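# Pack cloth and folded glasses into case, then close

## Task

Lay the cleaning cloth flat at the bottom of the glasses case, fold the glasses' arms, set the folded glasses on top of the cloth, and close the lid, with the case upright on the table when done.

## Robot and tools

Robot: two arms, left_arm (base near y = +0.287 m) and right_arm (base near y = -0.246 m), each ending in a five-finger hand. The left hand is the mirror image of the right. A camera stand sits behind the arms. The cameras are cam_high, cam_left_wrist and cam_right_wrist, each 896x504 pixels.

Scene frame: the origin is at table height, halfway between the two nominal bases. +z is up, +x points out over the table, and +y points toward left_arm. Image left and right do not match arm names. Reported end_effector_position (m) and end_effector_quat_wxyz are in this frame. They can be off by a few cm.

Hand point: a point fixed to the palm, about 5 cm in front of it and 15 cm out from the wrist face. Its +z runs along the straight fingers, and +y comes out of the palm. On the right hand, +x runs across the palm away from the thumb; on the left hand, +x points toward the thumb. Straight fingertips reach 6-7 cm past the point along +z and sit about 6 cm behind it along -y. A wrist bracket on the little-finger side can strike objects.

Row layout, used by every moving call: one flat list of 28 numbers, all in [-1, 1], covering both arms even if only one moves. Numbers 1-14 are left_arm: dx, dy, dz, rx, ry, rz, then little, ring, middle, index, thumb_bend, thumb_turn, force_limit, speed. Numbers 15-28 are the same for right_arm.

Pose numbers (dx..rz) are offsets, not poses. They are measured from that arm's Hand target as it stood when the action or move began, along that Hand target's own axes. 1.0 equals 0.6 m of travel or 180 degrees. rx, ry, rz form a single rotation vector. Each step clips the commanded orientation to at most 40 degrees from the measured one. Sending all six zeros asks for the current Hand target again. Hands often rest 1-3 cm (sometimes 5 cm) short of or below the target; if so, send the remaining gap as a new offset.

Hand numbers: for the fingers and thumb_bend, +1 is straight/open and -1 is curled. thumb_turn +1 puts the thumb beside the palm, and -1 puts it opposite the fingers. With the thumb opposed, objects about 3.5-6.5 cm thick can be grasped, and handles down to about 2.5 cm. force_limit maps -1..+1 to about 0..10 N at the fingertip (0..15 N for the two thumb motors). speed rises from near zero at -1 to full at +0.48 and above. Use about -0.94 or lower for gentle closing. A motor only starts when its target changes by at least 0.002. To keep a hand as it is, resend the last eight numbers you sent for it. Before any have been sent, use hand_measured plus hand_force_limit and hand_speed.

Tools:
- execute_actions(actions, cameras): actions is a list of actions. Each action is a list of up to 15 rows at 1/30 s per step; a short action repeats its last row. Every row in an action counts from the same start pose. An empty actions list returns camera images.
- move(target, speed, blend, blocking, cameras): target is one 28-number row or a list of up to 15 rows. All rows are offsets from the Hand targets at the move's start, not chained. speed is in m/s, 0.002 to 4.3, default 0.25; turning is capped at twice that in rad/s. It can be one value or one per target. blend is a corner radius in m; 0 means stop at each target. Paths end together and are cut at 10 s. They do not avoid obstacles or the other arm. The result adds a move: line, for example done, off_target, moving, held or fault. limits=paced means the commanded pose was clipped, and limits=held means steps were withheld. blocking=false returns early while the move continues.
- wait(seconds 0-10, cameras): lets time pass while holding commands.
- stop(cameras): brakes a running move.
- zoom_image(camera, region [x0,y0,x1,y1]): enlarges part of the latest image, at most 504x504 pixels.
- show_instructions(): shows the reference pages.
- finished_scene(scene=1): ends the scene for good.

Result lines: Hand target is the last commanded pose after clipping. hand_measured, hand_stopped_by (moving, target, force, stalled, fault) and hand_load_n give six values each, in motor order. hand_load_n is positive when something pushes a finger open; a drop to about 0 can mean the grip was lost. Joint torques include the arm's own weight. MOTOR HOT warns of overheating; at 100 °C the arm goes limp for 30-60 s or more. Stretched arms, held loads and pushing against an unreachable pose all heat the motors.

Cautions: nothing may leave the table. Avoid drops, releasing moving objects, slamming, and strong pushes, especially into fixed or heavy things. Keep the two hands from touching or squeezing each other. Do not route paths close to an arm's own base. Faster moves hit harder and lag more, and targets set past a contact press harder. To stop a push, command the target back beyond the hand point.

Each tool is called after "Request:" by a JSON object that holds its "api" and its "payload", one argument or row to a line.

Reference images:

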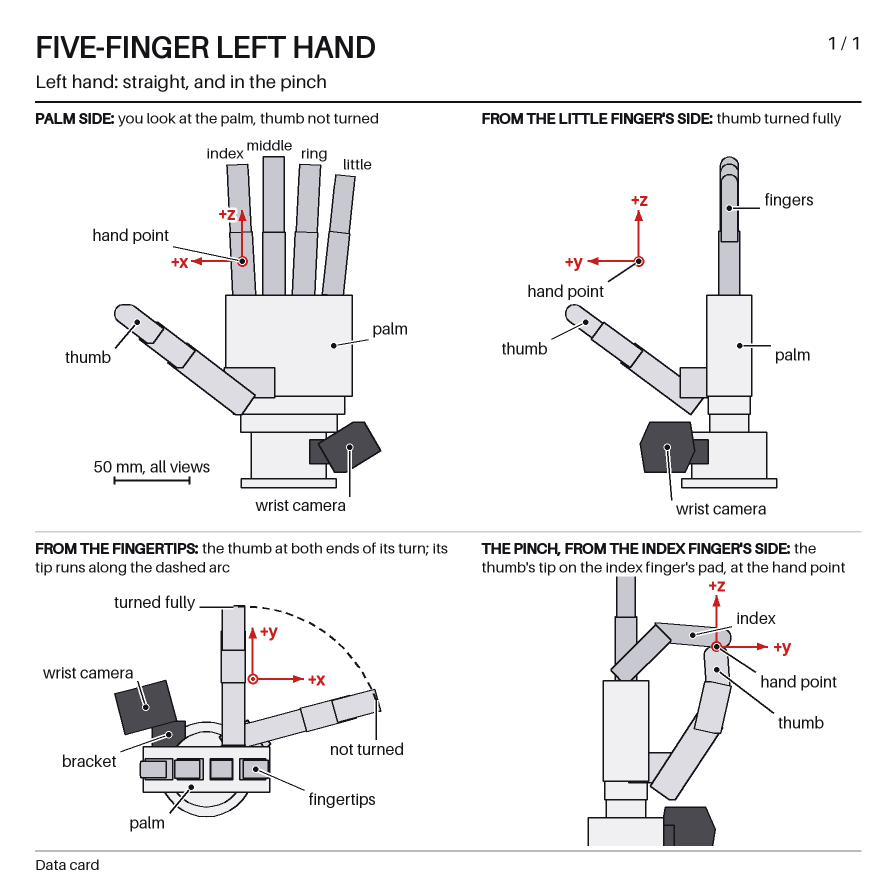

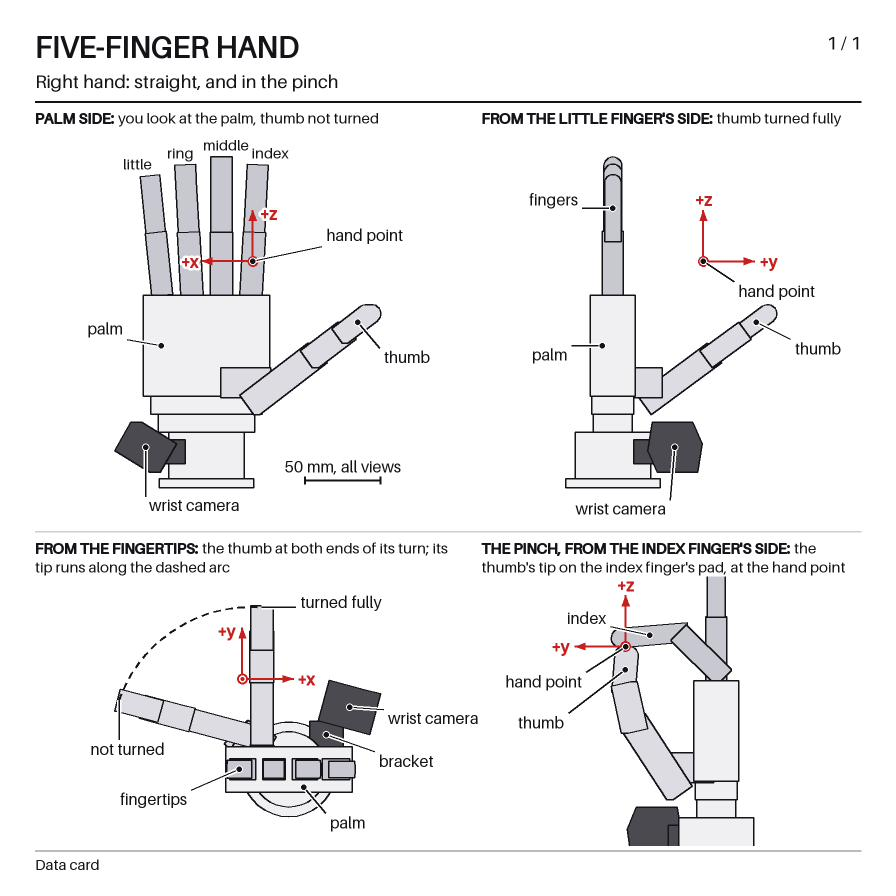

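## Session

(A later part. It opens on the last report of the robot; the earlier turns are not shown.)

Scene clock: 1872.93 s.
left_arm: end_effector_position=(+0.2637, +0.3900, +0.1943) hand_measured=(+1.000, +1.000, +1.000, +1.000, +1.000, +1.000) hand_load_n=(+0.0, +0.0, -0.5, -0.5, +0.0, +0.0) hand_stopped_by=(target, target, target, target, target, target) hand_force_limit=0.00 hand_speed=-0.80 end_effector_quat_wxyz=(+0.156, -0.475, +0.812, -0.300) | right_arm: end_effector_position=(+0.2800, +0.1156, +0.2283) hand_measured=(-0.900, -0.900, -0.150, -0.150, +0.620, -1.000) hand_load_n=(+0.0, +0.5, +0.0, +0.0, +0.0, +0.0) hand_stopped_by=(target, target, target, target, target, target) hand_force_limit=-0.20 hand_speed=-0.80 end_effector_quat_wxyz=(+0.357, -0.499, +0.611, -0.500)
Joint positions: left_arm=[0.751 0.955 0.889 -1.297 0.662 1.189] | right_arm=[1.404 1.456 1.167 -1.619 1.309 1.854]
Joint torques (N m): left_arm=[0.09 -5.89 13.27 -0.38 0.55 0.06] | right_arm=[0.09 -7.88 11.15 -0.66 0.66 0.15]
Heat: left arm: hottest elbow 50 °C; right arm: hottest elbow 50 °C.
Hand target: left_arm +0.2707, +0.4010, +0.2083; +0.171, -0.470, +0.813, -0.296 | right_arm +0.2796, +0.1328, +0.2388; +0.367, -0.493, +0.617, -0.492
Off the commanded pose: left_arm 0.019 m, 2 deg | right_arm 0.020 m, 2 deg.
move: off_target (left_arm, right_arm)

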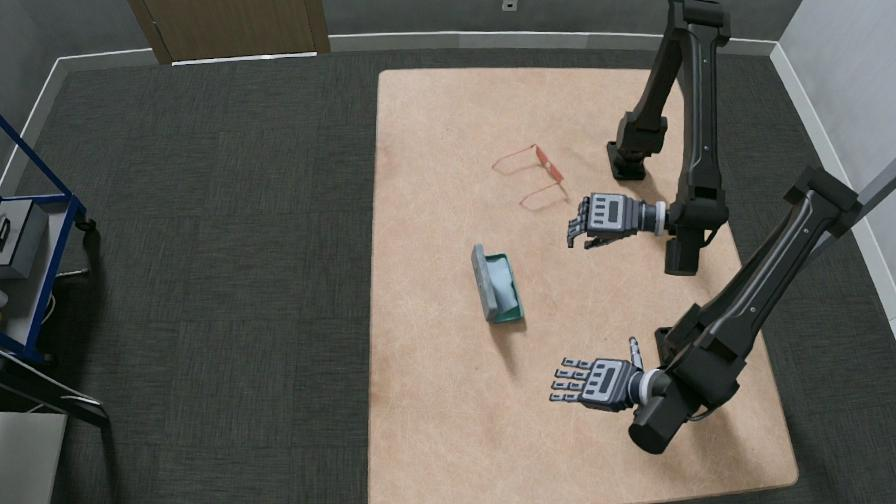

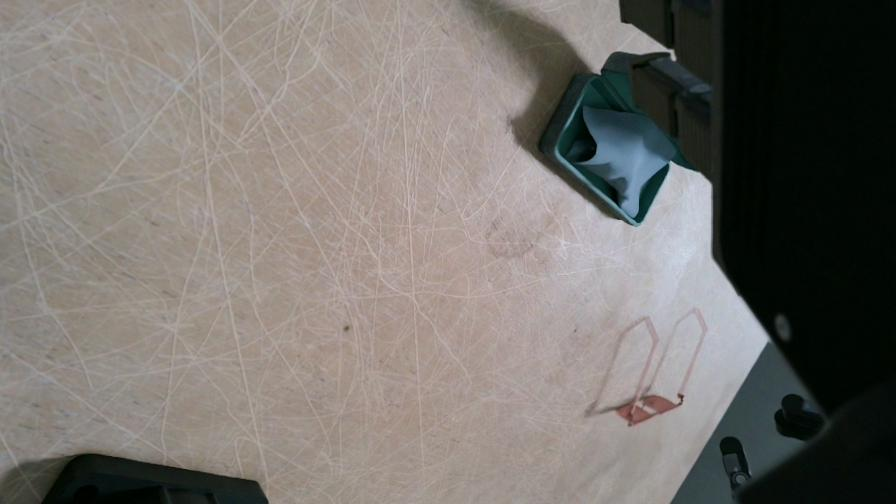

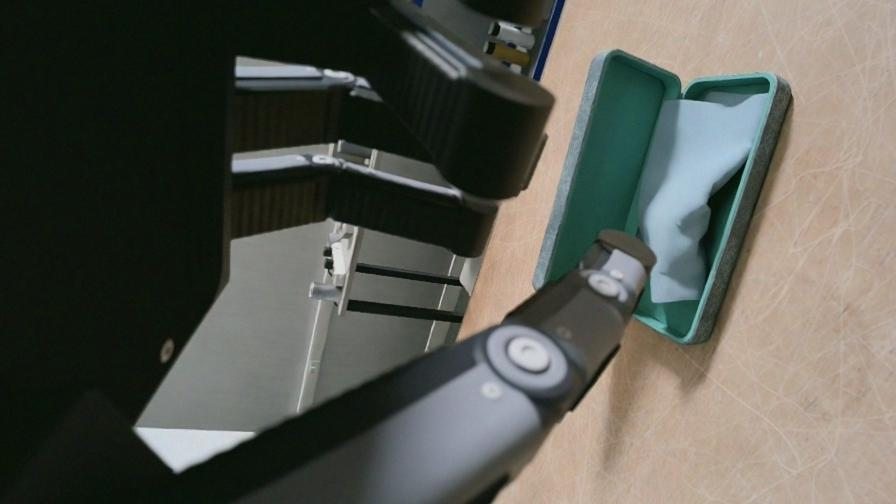

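Request:
{"api": "zoom_image", "payload": {
  "camera": "cam_right_wrist",
  "region": [520, 30, 820, 360]
}}

Scaled by 1.527 from the camera's 896x504 image, which has a finer 1280x720 frame.

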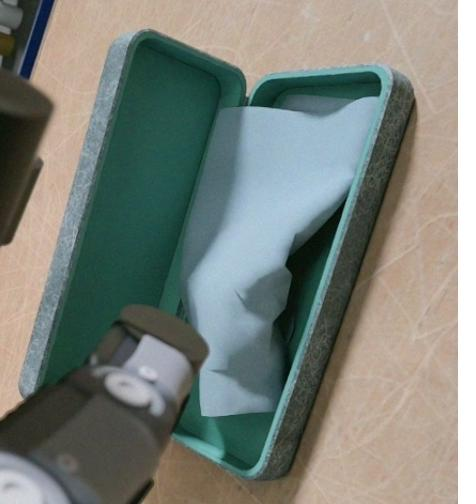

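Request:
{"api": "move", "payload": {
  "target": [
    [0,0,0,0,0,0, 1,1,1,1,1,1, 0,-0.8, -0.0327,0.1068,0.2527,0,-0.1213,-0.0302, -0.2,-0.2,-0.2,-0.2,1,1, -0.4,-0.2]
  ],
  "speed": 0.2,
  "cameras": ["all"]
}}

Request:
{"api": "zoom_image", "payload": {
  "camera": "cam_high",
  "region": [465, 205, 565, 335]
}}

Scene clock: 1914.73 s.
left_arm: end_effector_position=(+0.2637, +0.3900, +0.1943) hand_measured=(+1.000, +1.000, +1.000, +1.000, +1.000, +1.000) hand_load_n=(+0.0, -0.5, +0.0, +0.0, +0.0, +0.0) hand_stopped_by=(target, target, target, target, target, target) hand_force_limit=0.00 hand_speed=-0.80 end_effector_quat_wxyz=(+0.156, -0.475, +0.812, -0.300) | right_arm: end_effector_position=(+0.4089, +0.1210, +0.1389) hand_measured=(-0.200, -0.200, -0.200, -0.200, +1.000, +1.000) hand_load_n=(+0.0, +0.0, +0.0, +0.0, +0.0, -0.5) hand_stopped_by=(target, target, target, target, target, target) hand_force_limit=-0.40 hand_speed=-0.20 end_effector_quat_wxyz=(-0.452, +0.607, -0.514, +0.403)
Joint positions: left_arm=[0.751 0.955 0.889 -1.297 0.662 1.189] | right_arm=[1.001 1.358 0.688 0.274 0.811 0.268]
Joint torques (N m): left_arm=[0.26 -5.71 13.35 -0.42 0.54 0.04] | right_arm=[-1.03 -8.35 6.74 2.63 0.1 -0.05]
Heat: left arm: hottest elbow 51 °C; right arm: hottest elbow 51 °C.
Hand target: left_arm +0.2707, +0.4010, +0.2083; +0.171, -0.470, +0.813, -0.296 | right_arm +0.4107, +0.1165, +0.1387; -0.453, +0.605, -0.513, +0.406
Off the commanded pose: left_arm 0.019 m, 2 deg | right_arm 0.005 m, 0 deg.
move: off_target (left_arm)

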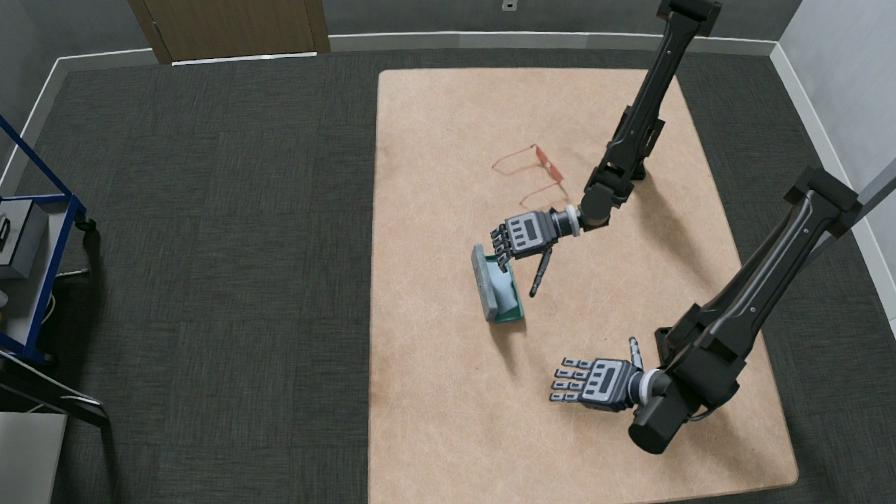

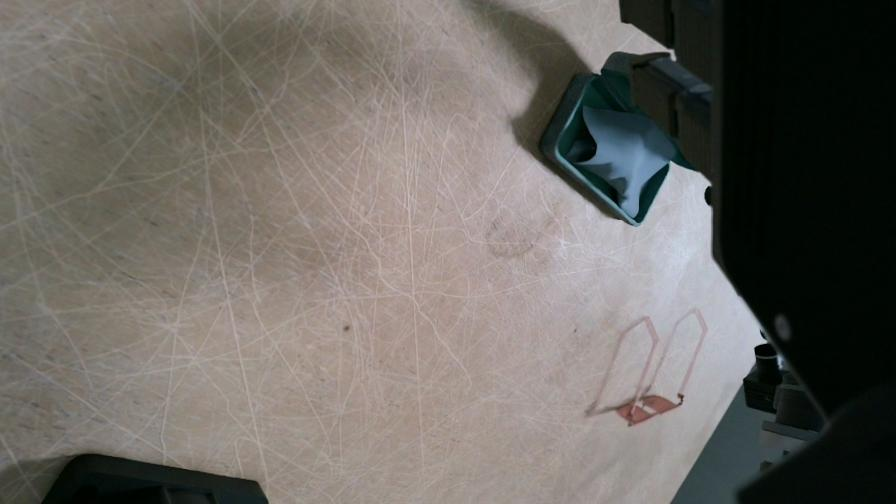

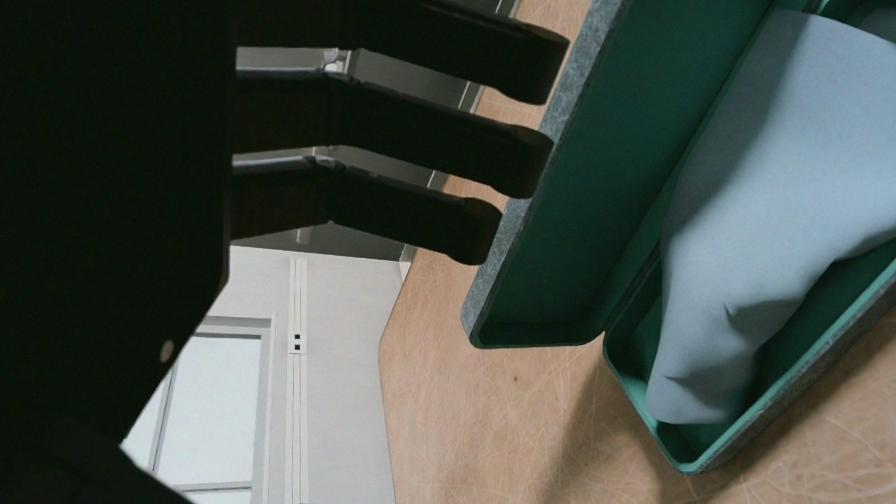

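Scaled by 3.877 from the camera's 896x504 image, which has a finer 1280x720 frame.

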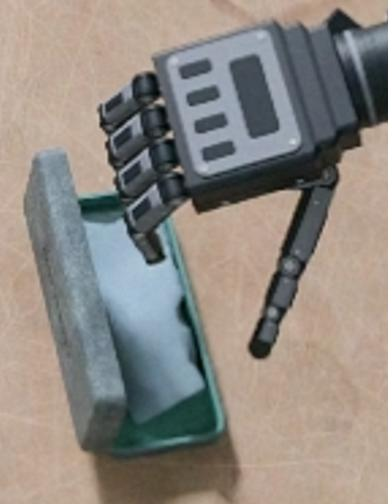

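Request:
{"api": "move", "payload": {
  "target": [
    [0,0,0,0,0,0, 1,1,1,1,1,1, 0,-0.8, 0.0099,0.154,0.0369,0,0,0, -0.2,-0.2,-0.2,-0.2,1,1, -0.4,-0.2]
  ],
  "speed": 0.1,
  "cameras": ["all"]
}}

Request:
{"api": "zoom_image", "payload": {
  "camera": "cam_high",
  "region": [465, 205, 565, 335]
}}

Scene clock: 1929.67 s.
left_arm: end_effector_position=(+0.2637, +0.3900, +0.1943) hand_measured=(+1.000, +1.000, +1.000, +1.000, +1.000, +1.000) hand_load_n=(+0.0, +0.0, +0.0, +0.0, +0.0, +0.0) hand_stopped_by=(target, target, target, target, target, target) hand_force_limit=0.00 hand_speed=-0.80 end_effector_quat_wxyz=(+0.156, -0.475, +0.812, -0.300) | right_arm: end_effector_position=(+0.4078, +0.1129, +0.0517) hand_measured=(-0.200, -0.200, -0.200, -0.200, +1.000, +1.000) hand_load_n=(+0.0, +0.0, +0.0, +0.0, +0.0, +0.0) hand_stopped_by=(target, target, target, target, target, target) hand_force_limit=-0.40 hand_speed=-0.20 end_effector_quat_wxyz=(-0.459, +0.602, -0.514, +0.403)
Joint positions: left_arm=[0.751 0.955 0.889 -1.297 0.662 1.189] | right_arm=[0.991 1.577 0.575 0.627 0.801 0.262]
Joint torques (N m): left_arm=[0.62 -5.66 13.3 -0.35 0.58 0.06] | right_arm=[-1.08 -7.71 4.88 2.69 0.07 -0.03]
Heat: left arm: hottest elbow 51 °C; right arm: hottest elbow 51 °C.
Hand target: left_arm +0.2707, +0.4010, +0.2083; +0.171, -0.470, +0.813, -0.296 | right_arm +0.4094, +0.1076, +0.0439; -0.453, +0.606, -0.513, +0.407
Off the commanded pose: left_arm 0.019 m, 2 deg | right_arm 0.009 m, 1 deg.
move: off_target (left_arm)

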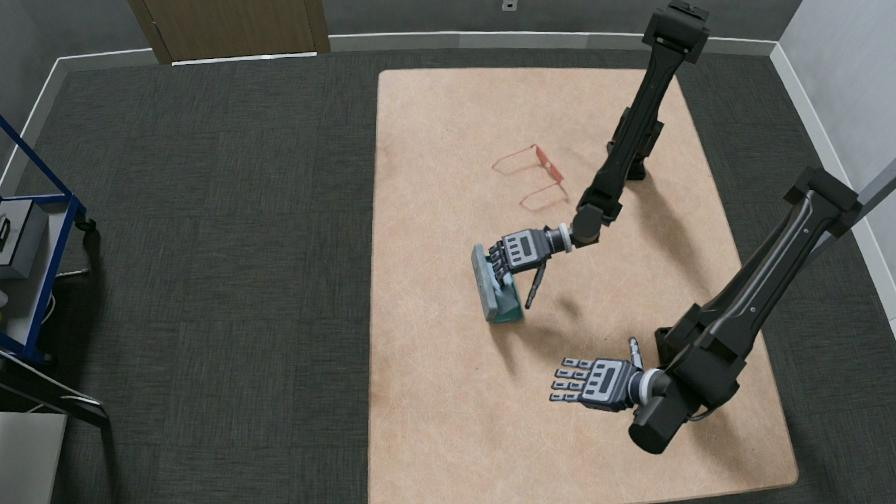

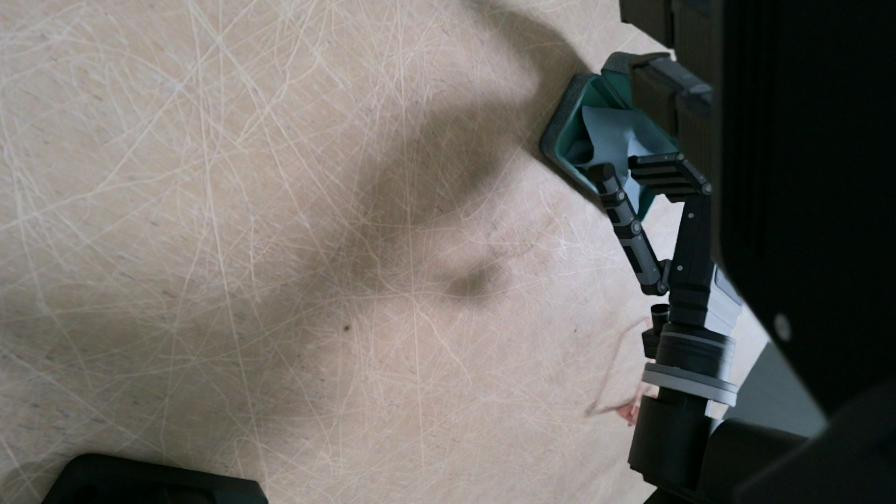

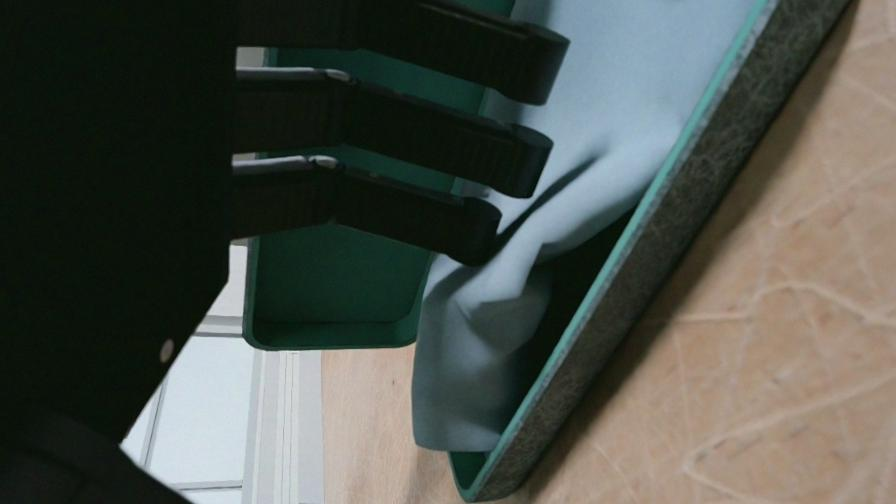

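Scaled by 3.877 from the camera's 896x504 image, which has a finer 1280x720 frame.

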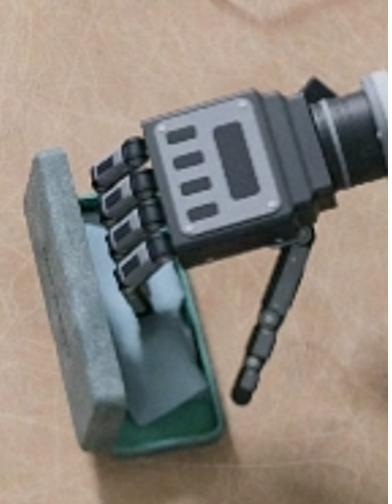

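Request:
{"api": "move", "payload": {
  "target": [
    [0,0,0,0,0,0, 1,1,1,1,1,1, 0,-0.8, 0,0.029,0.0073,0,0,0, -0.2,-0.2,-0.2,-0.2,1,1, -0.4,-0.2]
  ],
  "speed": 0.06,
  "cameras": ["all"]
}}

Request:
{"api": "zoom_image", "payload": {
  "camera": "cam_high",
  "region": [465, 205, 565, 335]
}}

Scene clock: 1938.07 s.
left_arm: end_effector_position=(+0.2637, +0.3900, +0.1943) hand_measured=(+1.000, +1.000, +1.000, +1.000, +1.000, +1.000) hand_load_n=(+0.0, -0.5, -0.5, +0.0, +0.0, -0.5) hand_stopped_by=(target, target, target, target, target, target) hand_force_limit=0.00 hand_speed=-0.80 end_effector_quat_wxyz=(+0.156, -0.475, +0.812, -0.300) | right_arm: end_effector_position=(+0.4083, +0.1137, +0.0362) hand_measured=(-0.200, -0.200, -0.200, -0.200, +1.000, +1.000) hand_load_n=(+0.0, +0.0, +0.0, +0.0, +0.0, -0.5) hand_stopped_by=(target, target, target, target, target, target) hand_force_limit=-0.40 hand_speed=-0.20 end_effector_quat_wxyz=(-0.461, +0.601, -0.514, +0.402)
Joint positions: left_arm=[0.751 0.955 0.889 -1.297 0.662 1.189] | right_arm=[0.991 1.632 0.567 0.696 0.8 0.261]
Joint torques (N m): left_arm=[0.56 -6.07 13.38 -0.32 0.56 0.03] | right_arm=[-1.14 -7.71 4.26 2.65 0.07 -0.02]
Heat: left arm: hottest elbow 51 °C; right arm: hottest elbow 50 °C.
Hand target: left_arm +0.2707, +0.4010, +0.2083; +0.171, -0.470, +0.813, -0.296 | right_arm +0.4091, +0.1071, +0.0258; -0.453, +0.606, -0.513, +0.406
Off the commanded pose: left_arm 0.019 m, 2 deg | right_arm 0.012 m, 1 deg.
move: off_target (left_arm, right_arm)

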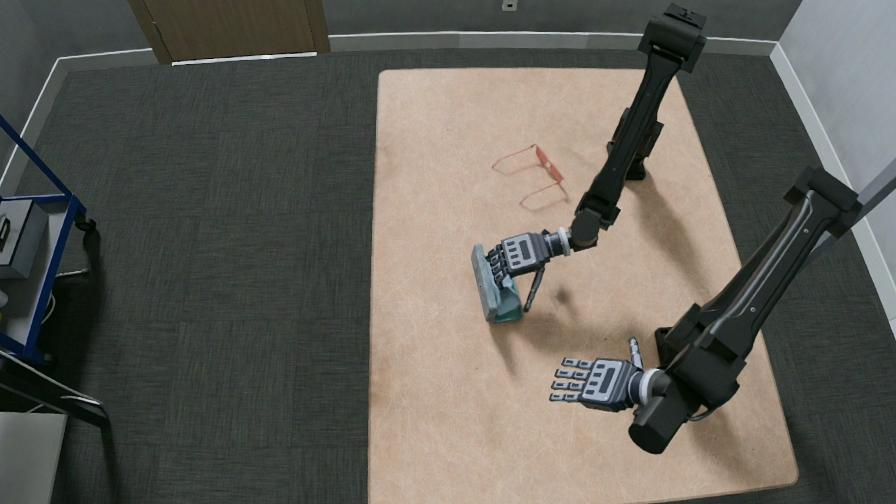

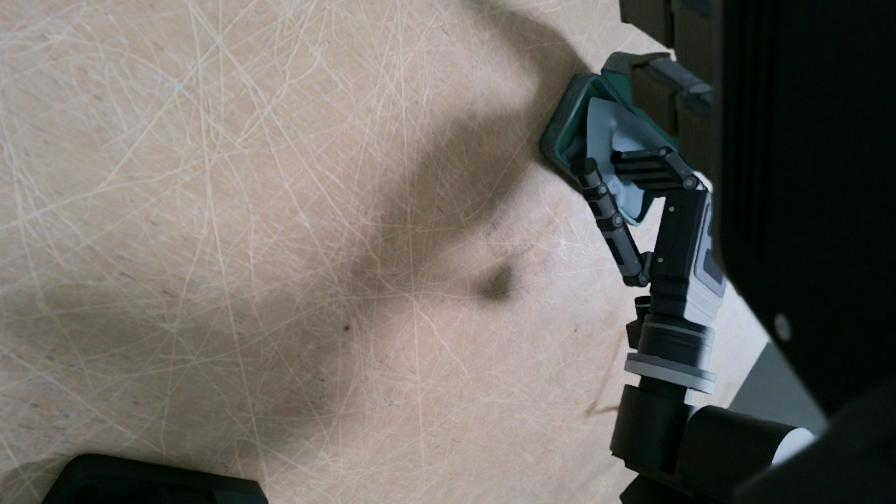

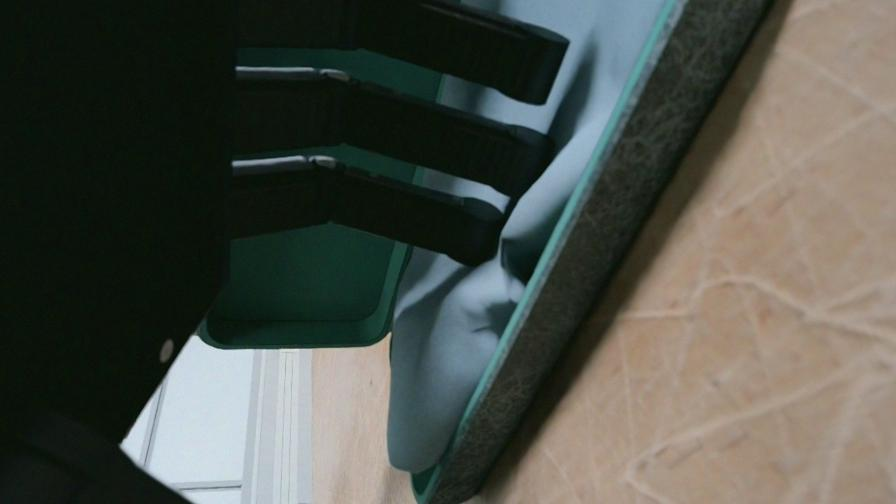

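Scaled by 3.877 from the camera's 896x504 image, which has a finer 1280x720 frame.

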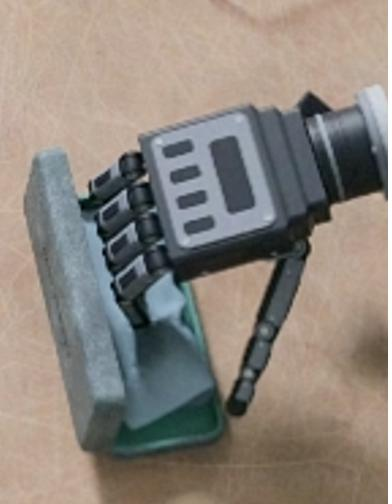

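Request:
{"api": "move", "payload": {
  "target": [
    [0,0,0,0,0,0, 1,1,1,1,1,1, 0,-0.8, 0,0.0194,0.0048,0,0,0, -0.2,-0.2,-0.2,-0.2,1,1, -0.4,-0.2]
  ],
  "speed": 0.06,
  "cameras": ["cam_right_wrist"]
}}

Scene clock: 1946.40 s.
left_arm: end_effector_position=(+0.2637, +0.3900, +0.1943) hand_measured=(+1.000, +1.000, +1.000, +1.000, +1.000, +1.000) hand_load_n=(+0.0, +0.0, +0.0, +0.0, +0.0, +0.0) hand_stopped_by=(target, target, target, target, target, target) hand_force_limit=0.00 hand_speed=-0.80 end_effector_quat_wxyz=(+0.156, -0.475, +0.812, -0.300) | right_arm: end_effector_position=(+0.4112, +0.1172, +0.0353) hand_measured=(-0.200, -0.200, -0.200, -0.200, +1.000, +1.000) hand_load_n=(+0.0, +0.0, -1.5, +0.0, +0.0, -0.5) hand_stopped_by=(target, target, target, target, target, target) hand_force_limit=-0.40 hand_speed=-0.20 end_effector_quat_wxyz=(-0.472, +0.592, -0.515, +0.401)
Joint positions: left_arm=[0.751 0.955 0.889 -1.297 0.662 1.189] | right_arm=[0.99 1.657 0.567 0.749 0.8 0.26]
Joint torques (N m): left_arm=[0.03 -5.54 13.3 -0.35 0.55 0.06] | right_arm=[-1.03 -6.95 3.7 2.24 0.05 -0.01]
Heat: left arm: hottest elbow 51 °C; right arm: hottest elbow 50 °C.
Hand target: left_arm +0.2707, +0.4010, +0.2083; +0.171, -0.470, +0.813, -0.296 | right_arm +0.4090, +0.1067, +0.0139; -0.453, +0.606, -0.513, +0.406
Off the commanded pose: left_arm 0.019 m, 2 deg | right_arm 0.024 m, 3 deg.
move: off_target (left_arm, right_arm)
Images, in order (width x height): cam_right_wrist 896x504.

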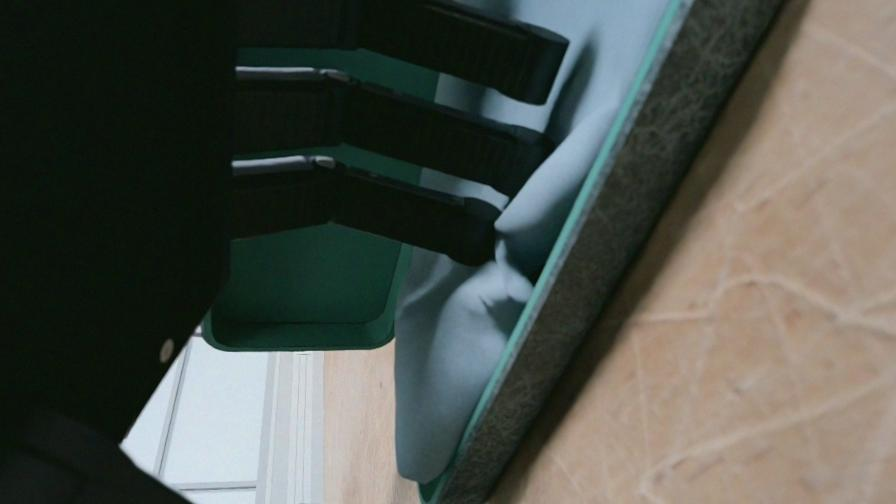

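Request:
{"api": "move", "payload": {
  "target": [
    [0,0,0,0,0,0, 1,1,1,1,1,1, 0,-0.8, 0,-0.0889,-0.0222,0,0,0, -0.2,-0.2,-0.2,-0.2,1,1, -0.4,-0.2],
    [0,0,0,0,0,0, 1,1,1,1,1,1, 0,-0.8, -0.0921,-0.0899,-0.0187,0,0,0, -0.2,-0.2,-0.2,-0.2,1,1, -0.4,-0.2]
  ],
  "speed": 0.1,
  "cameras": ["all"]
}}

Request:
{"api": "zoom_image", "payload": {
  "camera": "cam_high",
  "region": [465, 205, 565, 335]
}}

Scene clock: 1966.23 s.
left_arm: end_effector_position=(+0.2637, +0.3900, +0.1943) hand_measured=(+1.000, +1.000, +1.000, +1.000, +1.000, +1.000) hand_load_n=(+0.0, +0.0, +0.0, +0.0, +0.0, -0.5) hand_stopped_by=(target, target, target, target, target, target) hand_force_limit=0.00 hand_speed=-0.80 end_effector_quat_wxyz=(+0.156, -0.475, +0.812, -0.300) | right_arm: end_effector_position=(+0.3975, +0.1468, +0.0613) hand_measured=(-0.200, -0.200, -0.200, -0.200, +1.000, +1.000) hand_load_n=(+0.0, +0.0, +0.0, +0.0, +0.0, -0.5) hand_stopped_by=(target, target, target, target, target, target) hand_force_limit=-0.40 hand_speed=-0.20 end_effector_quat_wxyz=(-0.446, +0.611, -0.509, +0.410)
Joint positions: left_arm=[0.751 0.955 0.889 -1.297 0.662 1.189] | right_arm=[1.066 1.589 0.665 0.495 0.877 0.288]
Joint torques (N m): left_arm=[0.38 -5.83 13.33 -0.32 0.54 0.05] | right_arm=[-0.09 -8.23 9.14 1.28 0.34 0.17]
Heat: left arm: hottest elbow 51 °C; right arm: hottest elbow 48 °C.
Hand target: left_arm +0.2707, +0.4010, +0.2083; +0.171, -0.470, +0.813, -0.296 | right_arm +0.4040, +0.1634, +0.0675; -0.453, +0.606, -0.513, +0.407
Off the commanded pose: left_arm 0.019 m, 2 deg | right_arm 0.019 m, 1 deg.
move: off_target (left_arm, right_arm)

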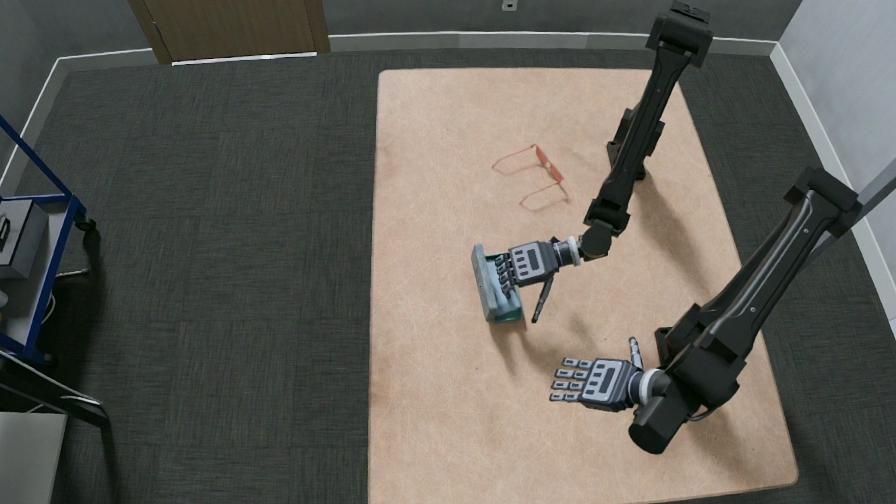

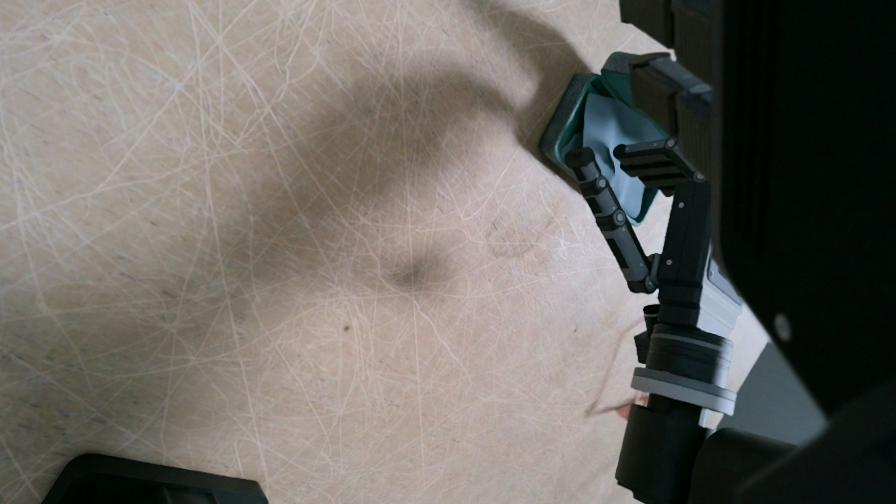

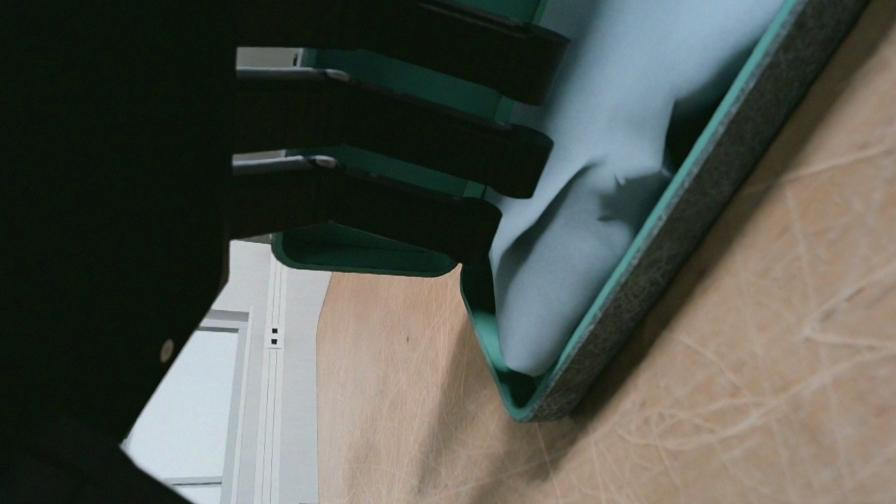

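Scaled by 3.877 from the camera's 896x504 image, which has a finer 1280x720 frame.

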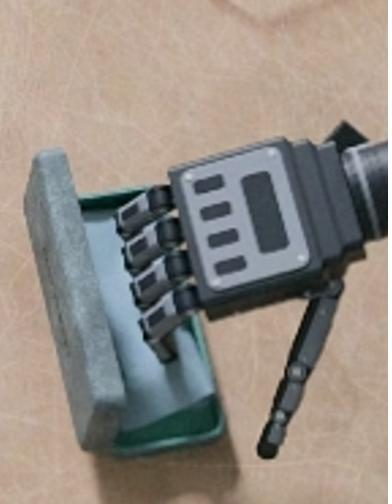

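Request:
{"api": "move", "payload": {
  "target": [
    [0,0,0,0,0,0, 1,1,1,1,1,1, 0,-0.8, -0.0183,0.0455,0.0247,0,0,0, -0.2,-0.2,-0.2,-0.2,1,1, -0.4,-0.2]
  ],
  "speed": 0.06,
  "cameras": ["all"]
}}

Request:
{"api": "zoom_image", "payload": {
  "camera": "cam_high",
  "region": [465, 205, 565, 335]
}}

Scene clock: 1977.73 s.
left_arm: end_effector_position=(+0.2637, +0.3900, +0.1943) hand_measured=(+1.000, +1.000, +1.000, +1.000, +1.000, +1.000) hand_load_n=(+0.0, +0.0, +0.0, +0.0, +0.0, -0.5) hand_stopped_by=(target, target, target, target, target, target) hand_force_limit=0.00 hand_speed=-0.80 end_effector_quat_wxyz=(+0.156, -0.475, +0.812, -0.300) | right_arm: end_effector_position=(+0.4047, +0.1577, +0.0365) hand_measured=(-0.200, -0.200, -0.200, -0.200, +1.000, +1.000) hand_load_n=(+0.0, +0.0, -1.0, -0.5, +0.0, -0.5) hand_stopped_by=(target, target, target, target, target, target) hand_force_limit=-0.40 hand_speed=-0.20 end_effector_quat_wxyz=(-0.443, +0.611, -0.510, +0.412)
Joint positions: left_arm=[0.751 0.955 0.889 -1.297 0.662 1.189] | right_arm=[1.066 1.685 0.693 0.557 0.883 0.291]
Joint torques (N m): left_arm=[0.73 -5.66 13.33 -0.29 0.55 0.04] | right_arm=[-0.09 -8.29 8.03 2.32 0.11 0.16]
Heat: left arm: hottest elbow 52 °C; right arm: hottest elbow 49 °C.
Hand target: left_arm +0.2707, +0.4010, +0.2083; +0.171, -0.470, +0.813, -0.296 | right_arm +0.4097, +0.1745, +0.0371; -0.453, +0.605, -0.513, +0.407
Off the commanded pose: left_arm 0.019 m, 2 deg | right_arm 0.017 m, 2 deg.
move: off_target (left_arm, right_arm)

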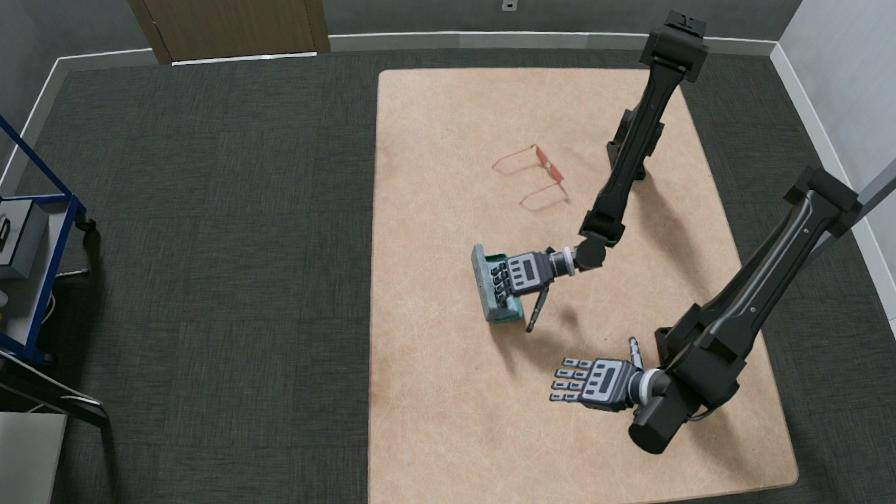

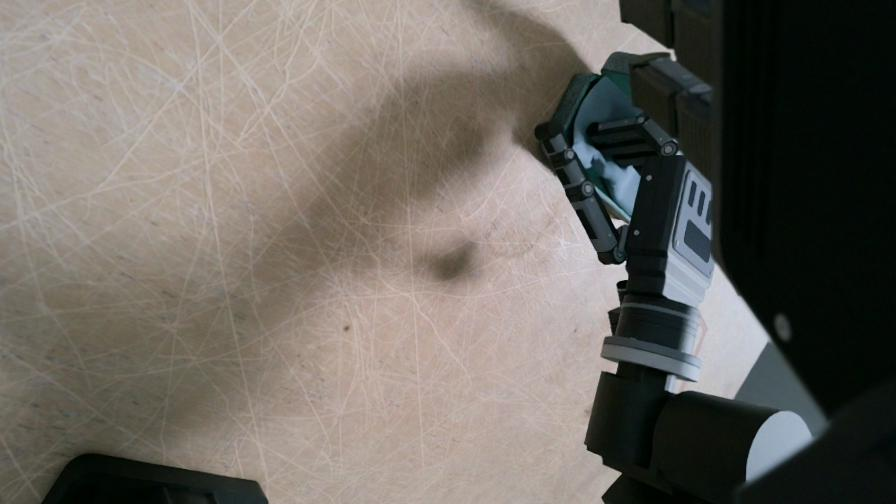

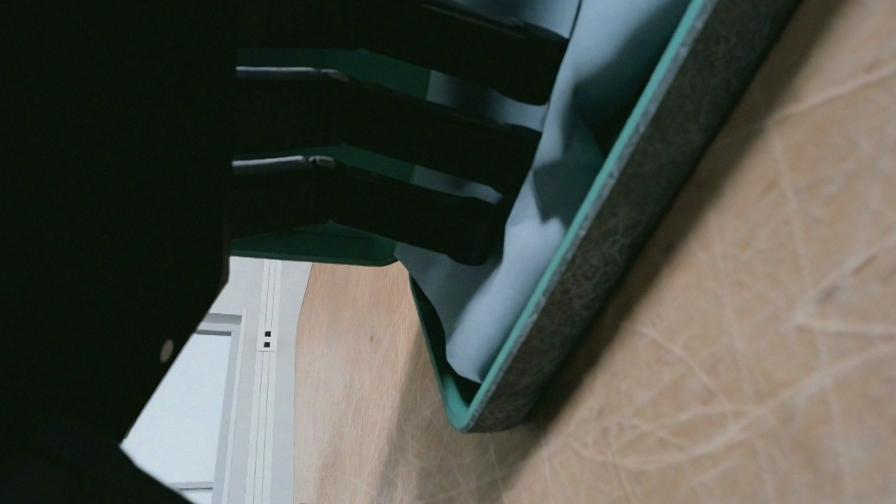

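Scaled by 3.877 from the camera's 896x504 image, which has a finer 1280x720 frame.

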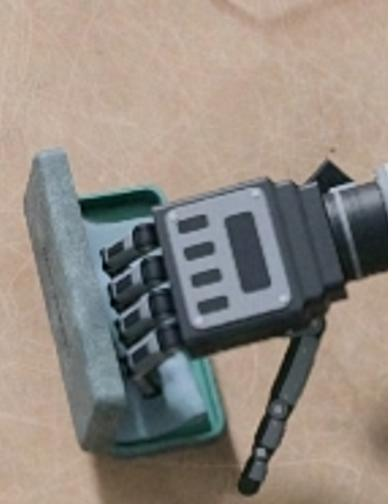

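Request:
{"api": "move", "payload": {
  "target": [
    [0,0,0,0,0,0, 1,1,1,1,1,1, 0,-0.8, 0,-0.1617,-0.0403,0,0,0, -0.2,-0.2,-0.2,-0.2,1,1, -0.4,-0.2],
    [0,0,0,0,0,0, 1,1,1,1,1,1, 0,-0.8, 0.1585,-0.2525,-0.3652,-0.1,0,0, 0.8,0.8,0.8,0.8,1,1, -0.4,0.2]
  ],
  "speed": 0.2,
  "cameras": ["all"],
  "blend": [0.03,0]
}}

Request:
{"api": "zoom_image", "payload": {
  "camera": "cam_high",
  "region": [465, 225, 565, 335]
}}

Scene clock: 1992.73 s.
left_arm: end_effector_position=(+0.2637, +0.3900, +0.1943) hand_measured=(+1.000, +1.000, +1.000, +1.000, +1.000, +1.000) hand_load_n=(+0.0, +0.0, +0.0, +0.0, +0.0, +0.0) hand_stopped_by=(target, target, target, target, target, target) hand_force_limit=0.00 hand_speed=-0.80 end_effector_quat_wxyz=(+0.156, -0.475, +0.812, -0.300) | right_arm: end_effector_position=(+0.2492, +0.0456, +0.2183) hand_measured=(+0.800, +0.800, +0.800, +0.800, +1.000, +1.000) hand_load_n=(-0.5, +0.0, +0.0, +0.0, +0.0, +0.0) hand_stopped_by=(target, target, target, target, target, target) hand_force_limit=-0.40 hand_speed=0.20 end_effector_quat_wxyz=(-0.336, +0.678, -0.565, +0.329)
Joint positions: left_arm=[0.751 0.955 0.889 -1.297 0.662 1.189] | right_arm=[1.245 0.925 0.839 -0.922 0.851 0.793]
Joint torques (N m): left_arm=[0.03 -5.83 13.24 -0.28 0.56 0.04] | right_arm=[0.09 -2.55 13.44 0.76 0.6 0.17]
Heat: left arm: hottest elbow 52 °C; right arm: hottest elbow 50 °C.
Hand target: left_arm +0.2707, +0.4010, +0.2083; +0.171, -0.470, +0.813, -0.296 | right_arm +0.2519, +0.0611, +0.2427; -0.353, +0.669, -0.570, +0.321
Off the commanded pose: left_arm 0.019 m, 2 deg | right_arm 0.029 m, 2 deg.
move: off_target (left_arm, right_arm); target 2's new numbers were sent with right_arm's hand 0.029 m and 2 deg from that target

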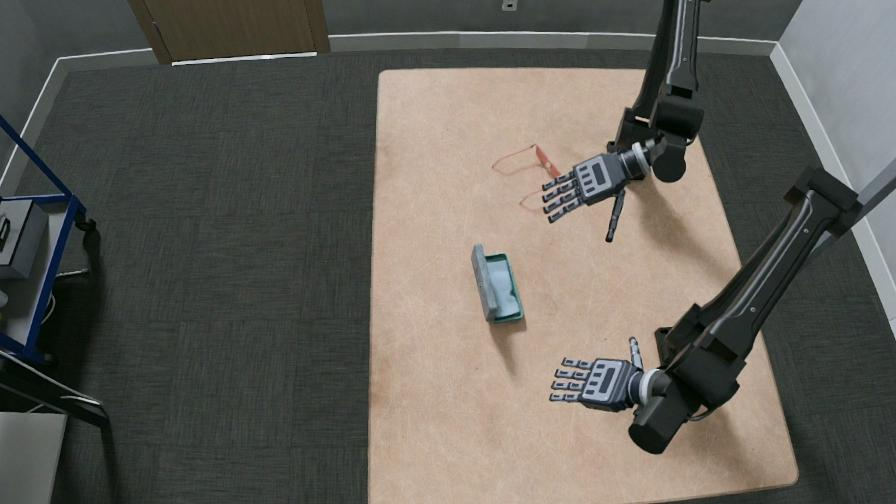

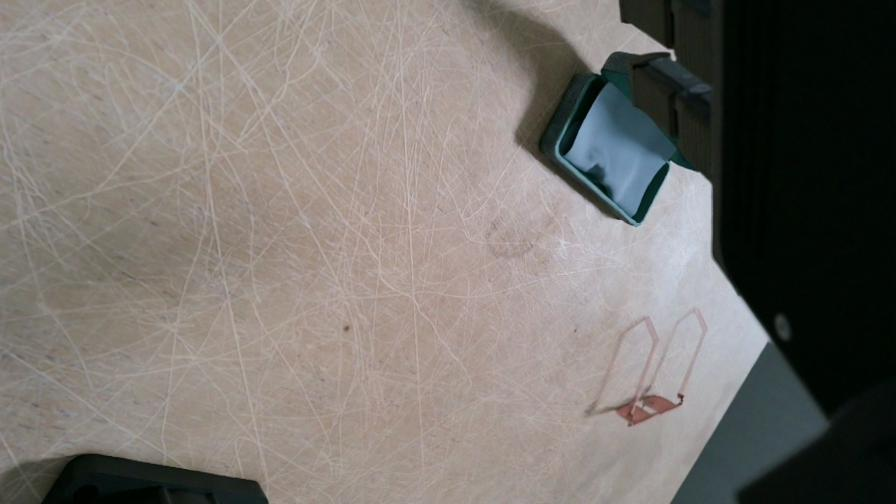

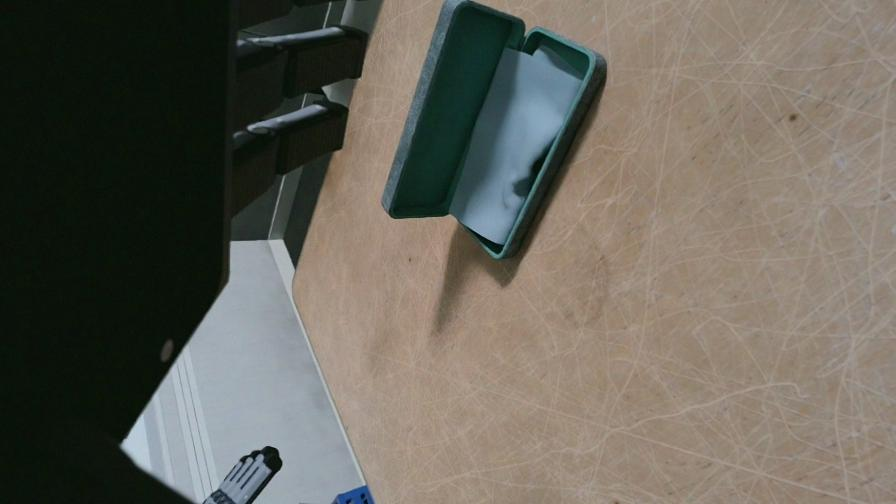

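Scaled by 4.582 from the camera's 896x504 image, which has a finer 1280x720 frame.

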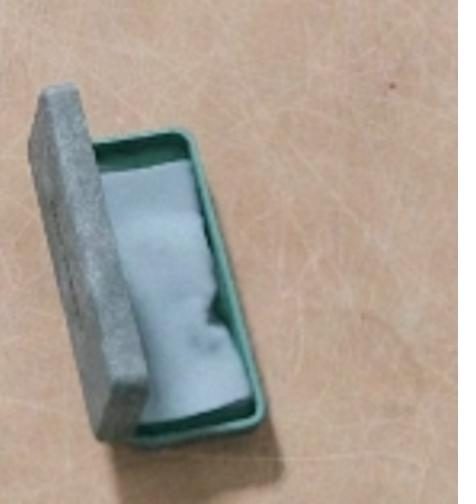

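Request:
{"api": "zoom_image", "payload": {
  "camera": "cam_left_wrist",
  "region": [550, 290, 730, 450]
}}

Request:
{"api": "zoom_image", "payload": {
  "camera": "cam_high",
  "region": [480, 130, 590, 220]
}}

Scaled by 2.800 from the camera's 896x504 image, which has a finer 1280x720 frame.

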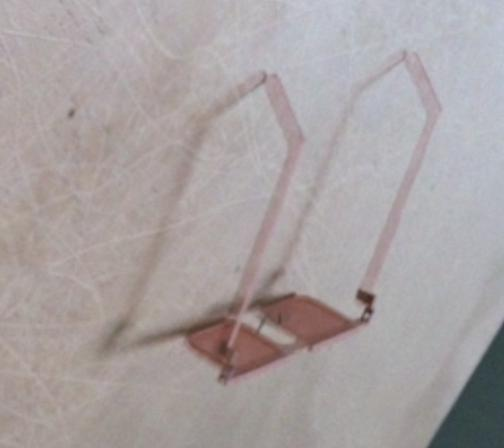

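Scaled by 4.582 from the camera's 896x504 image, which has a finer 1280x720 frame.

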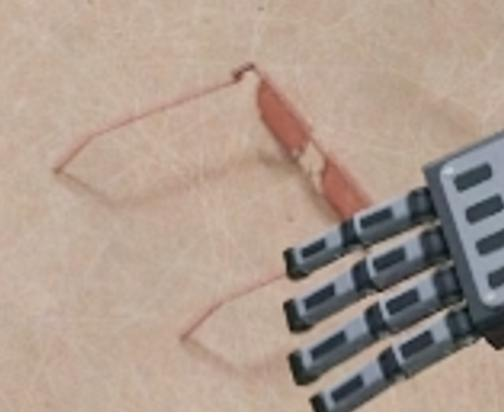

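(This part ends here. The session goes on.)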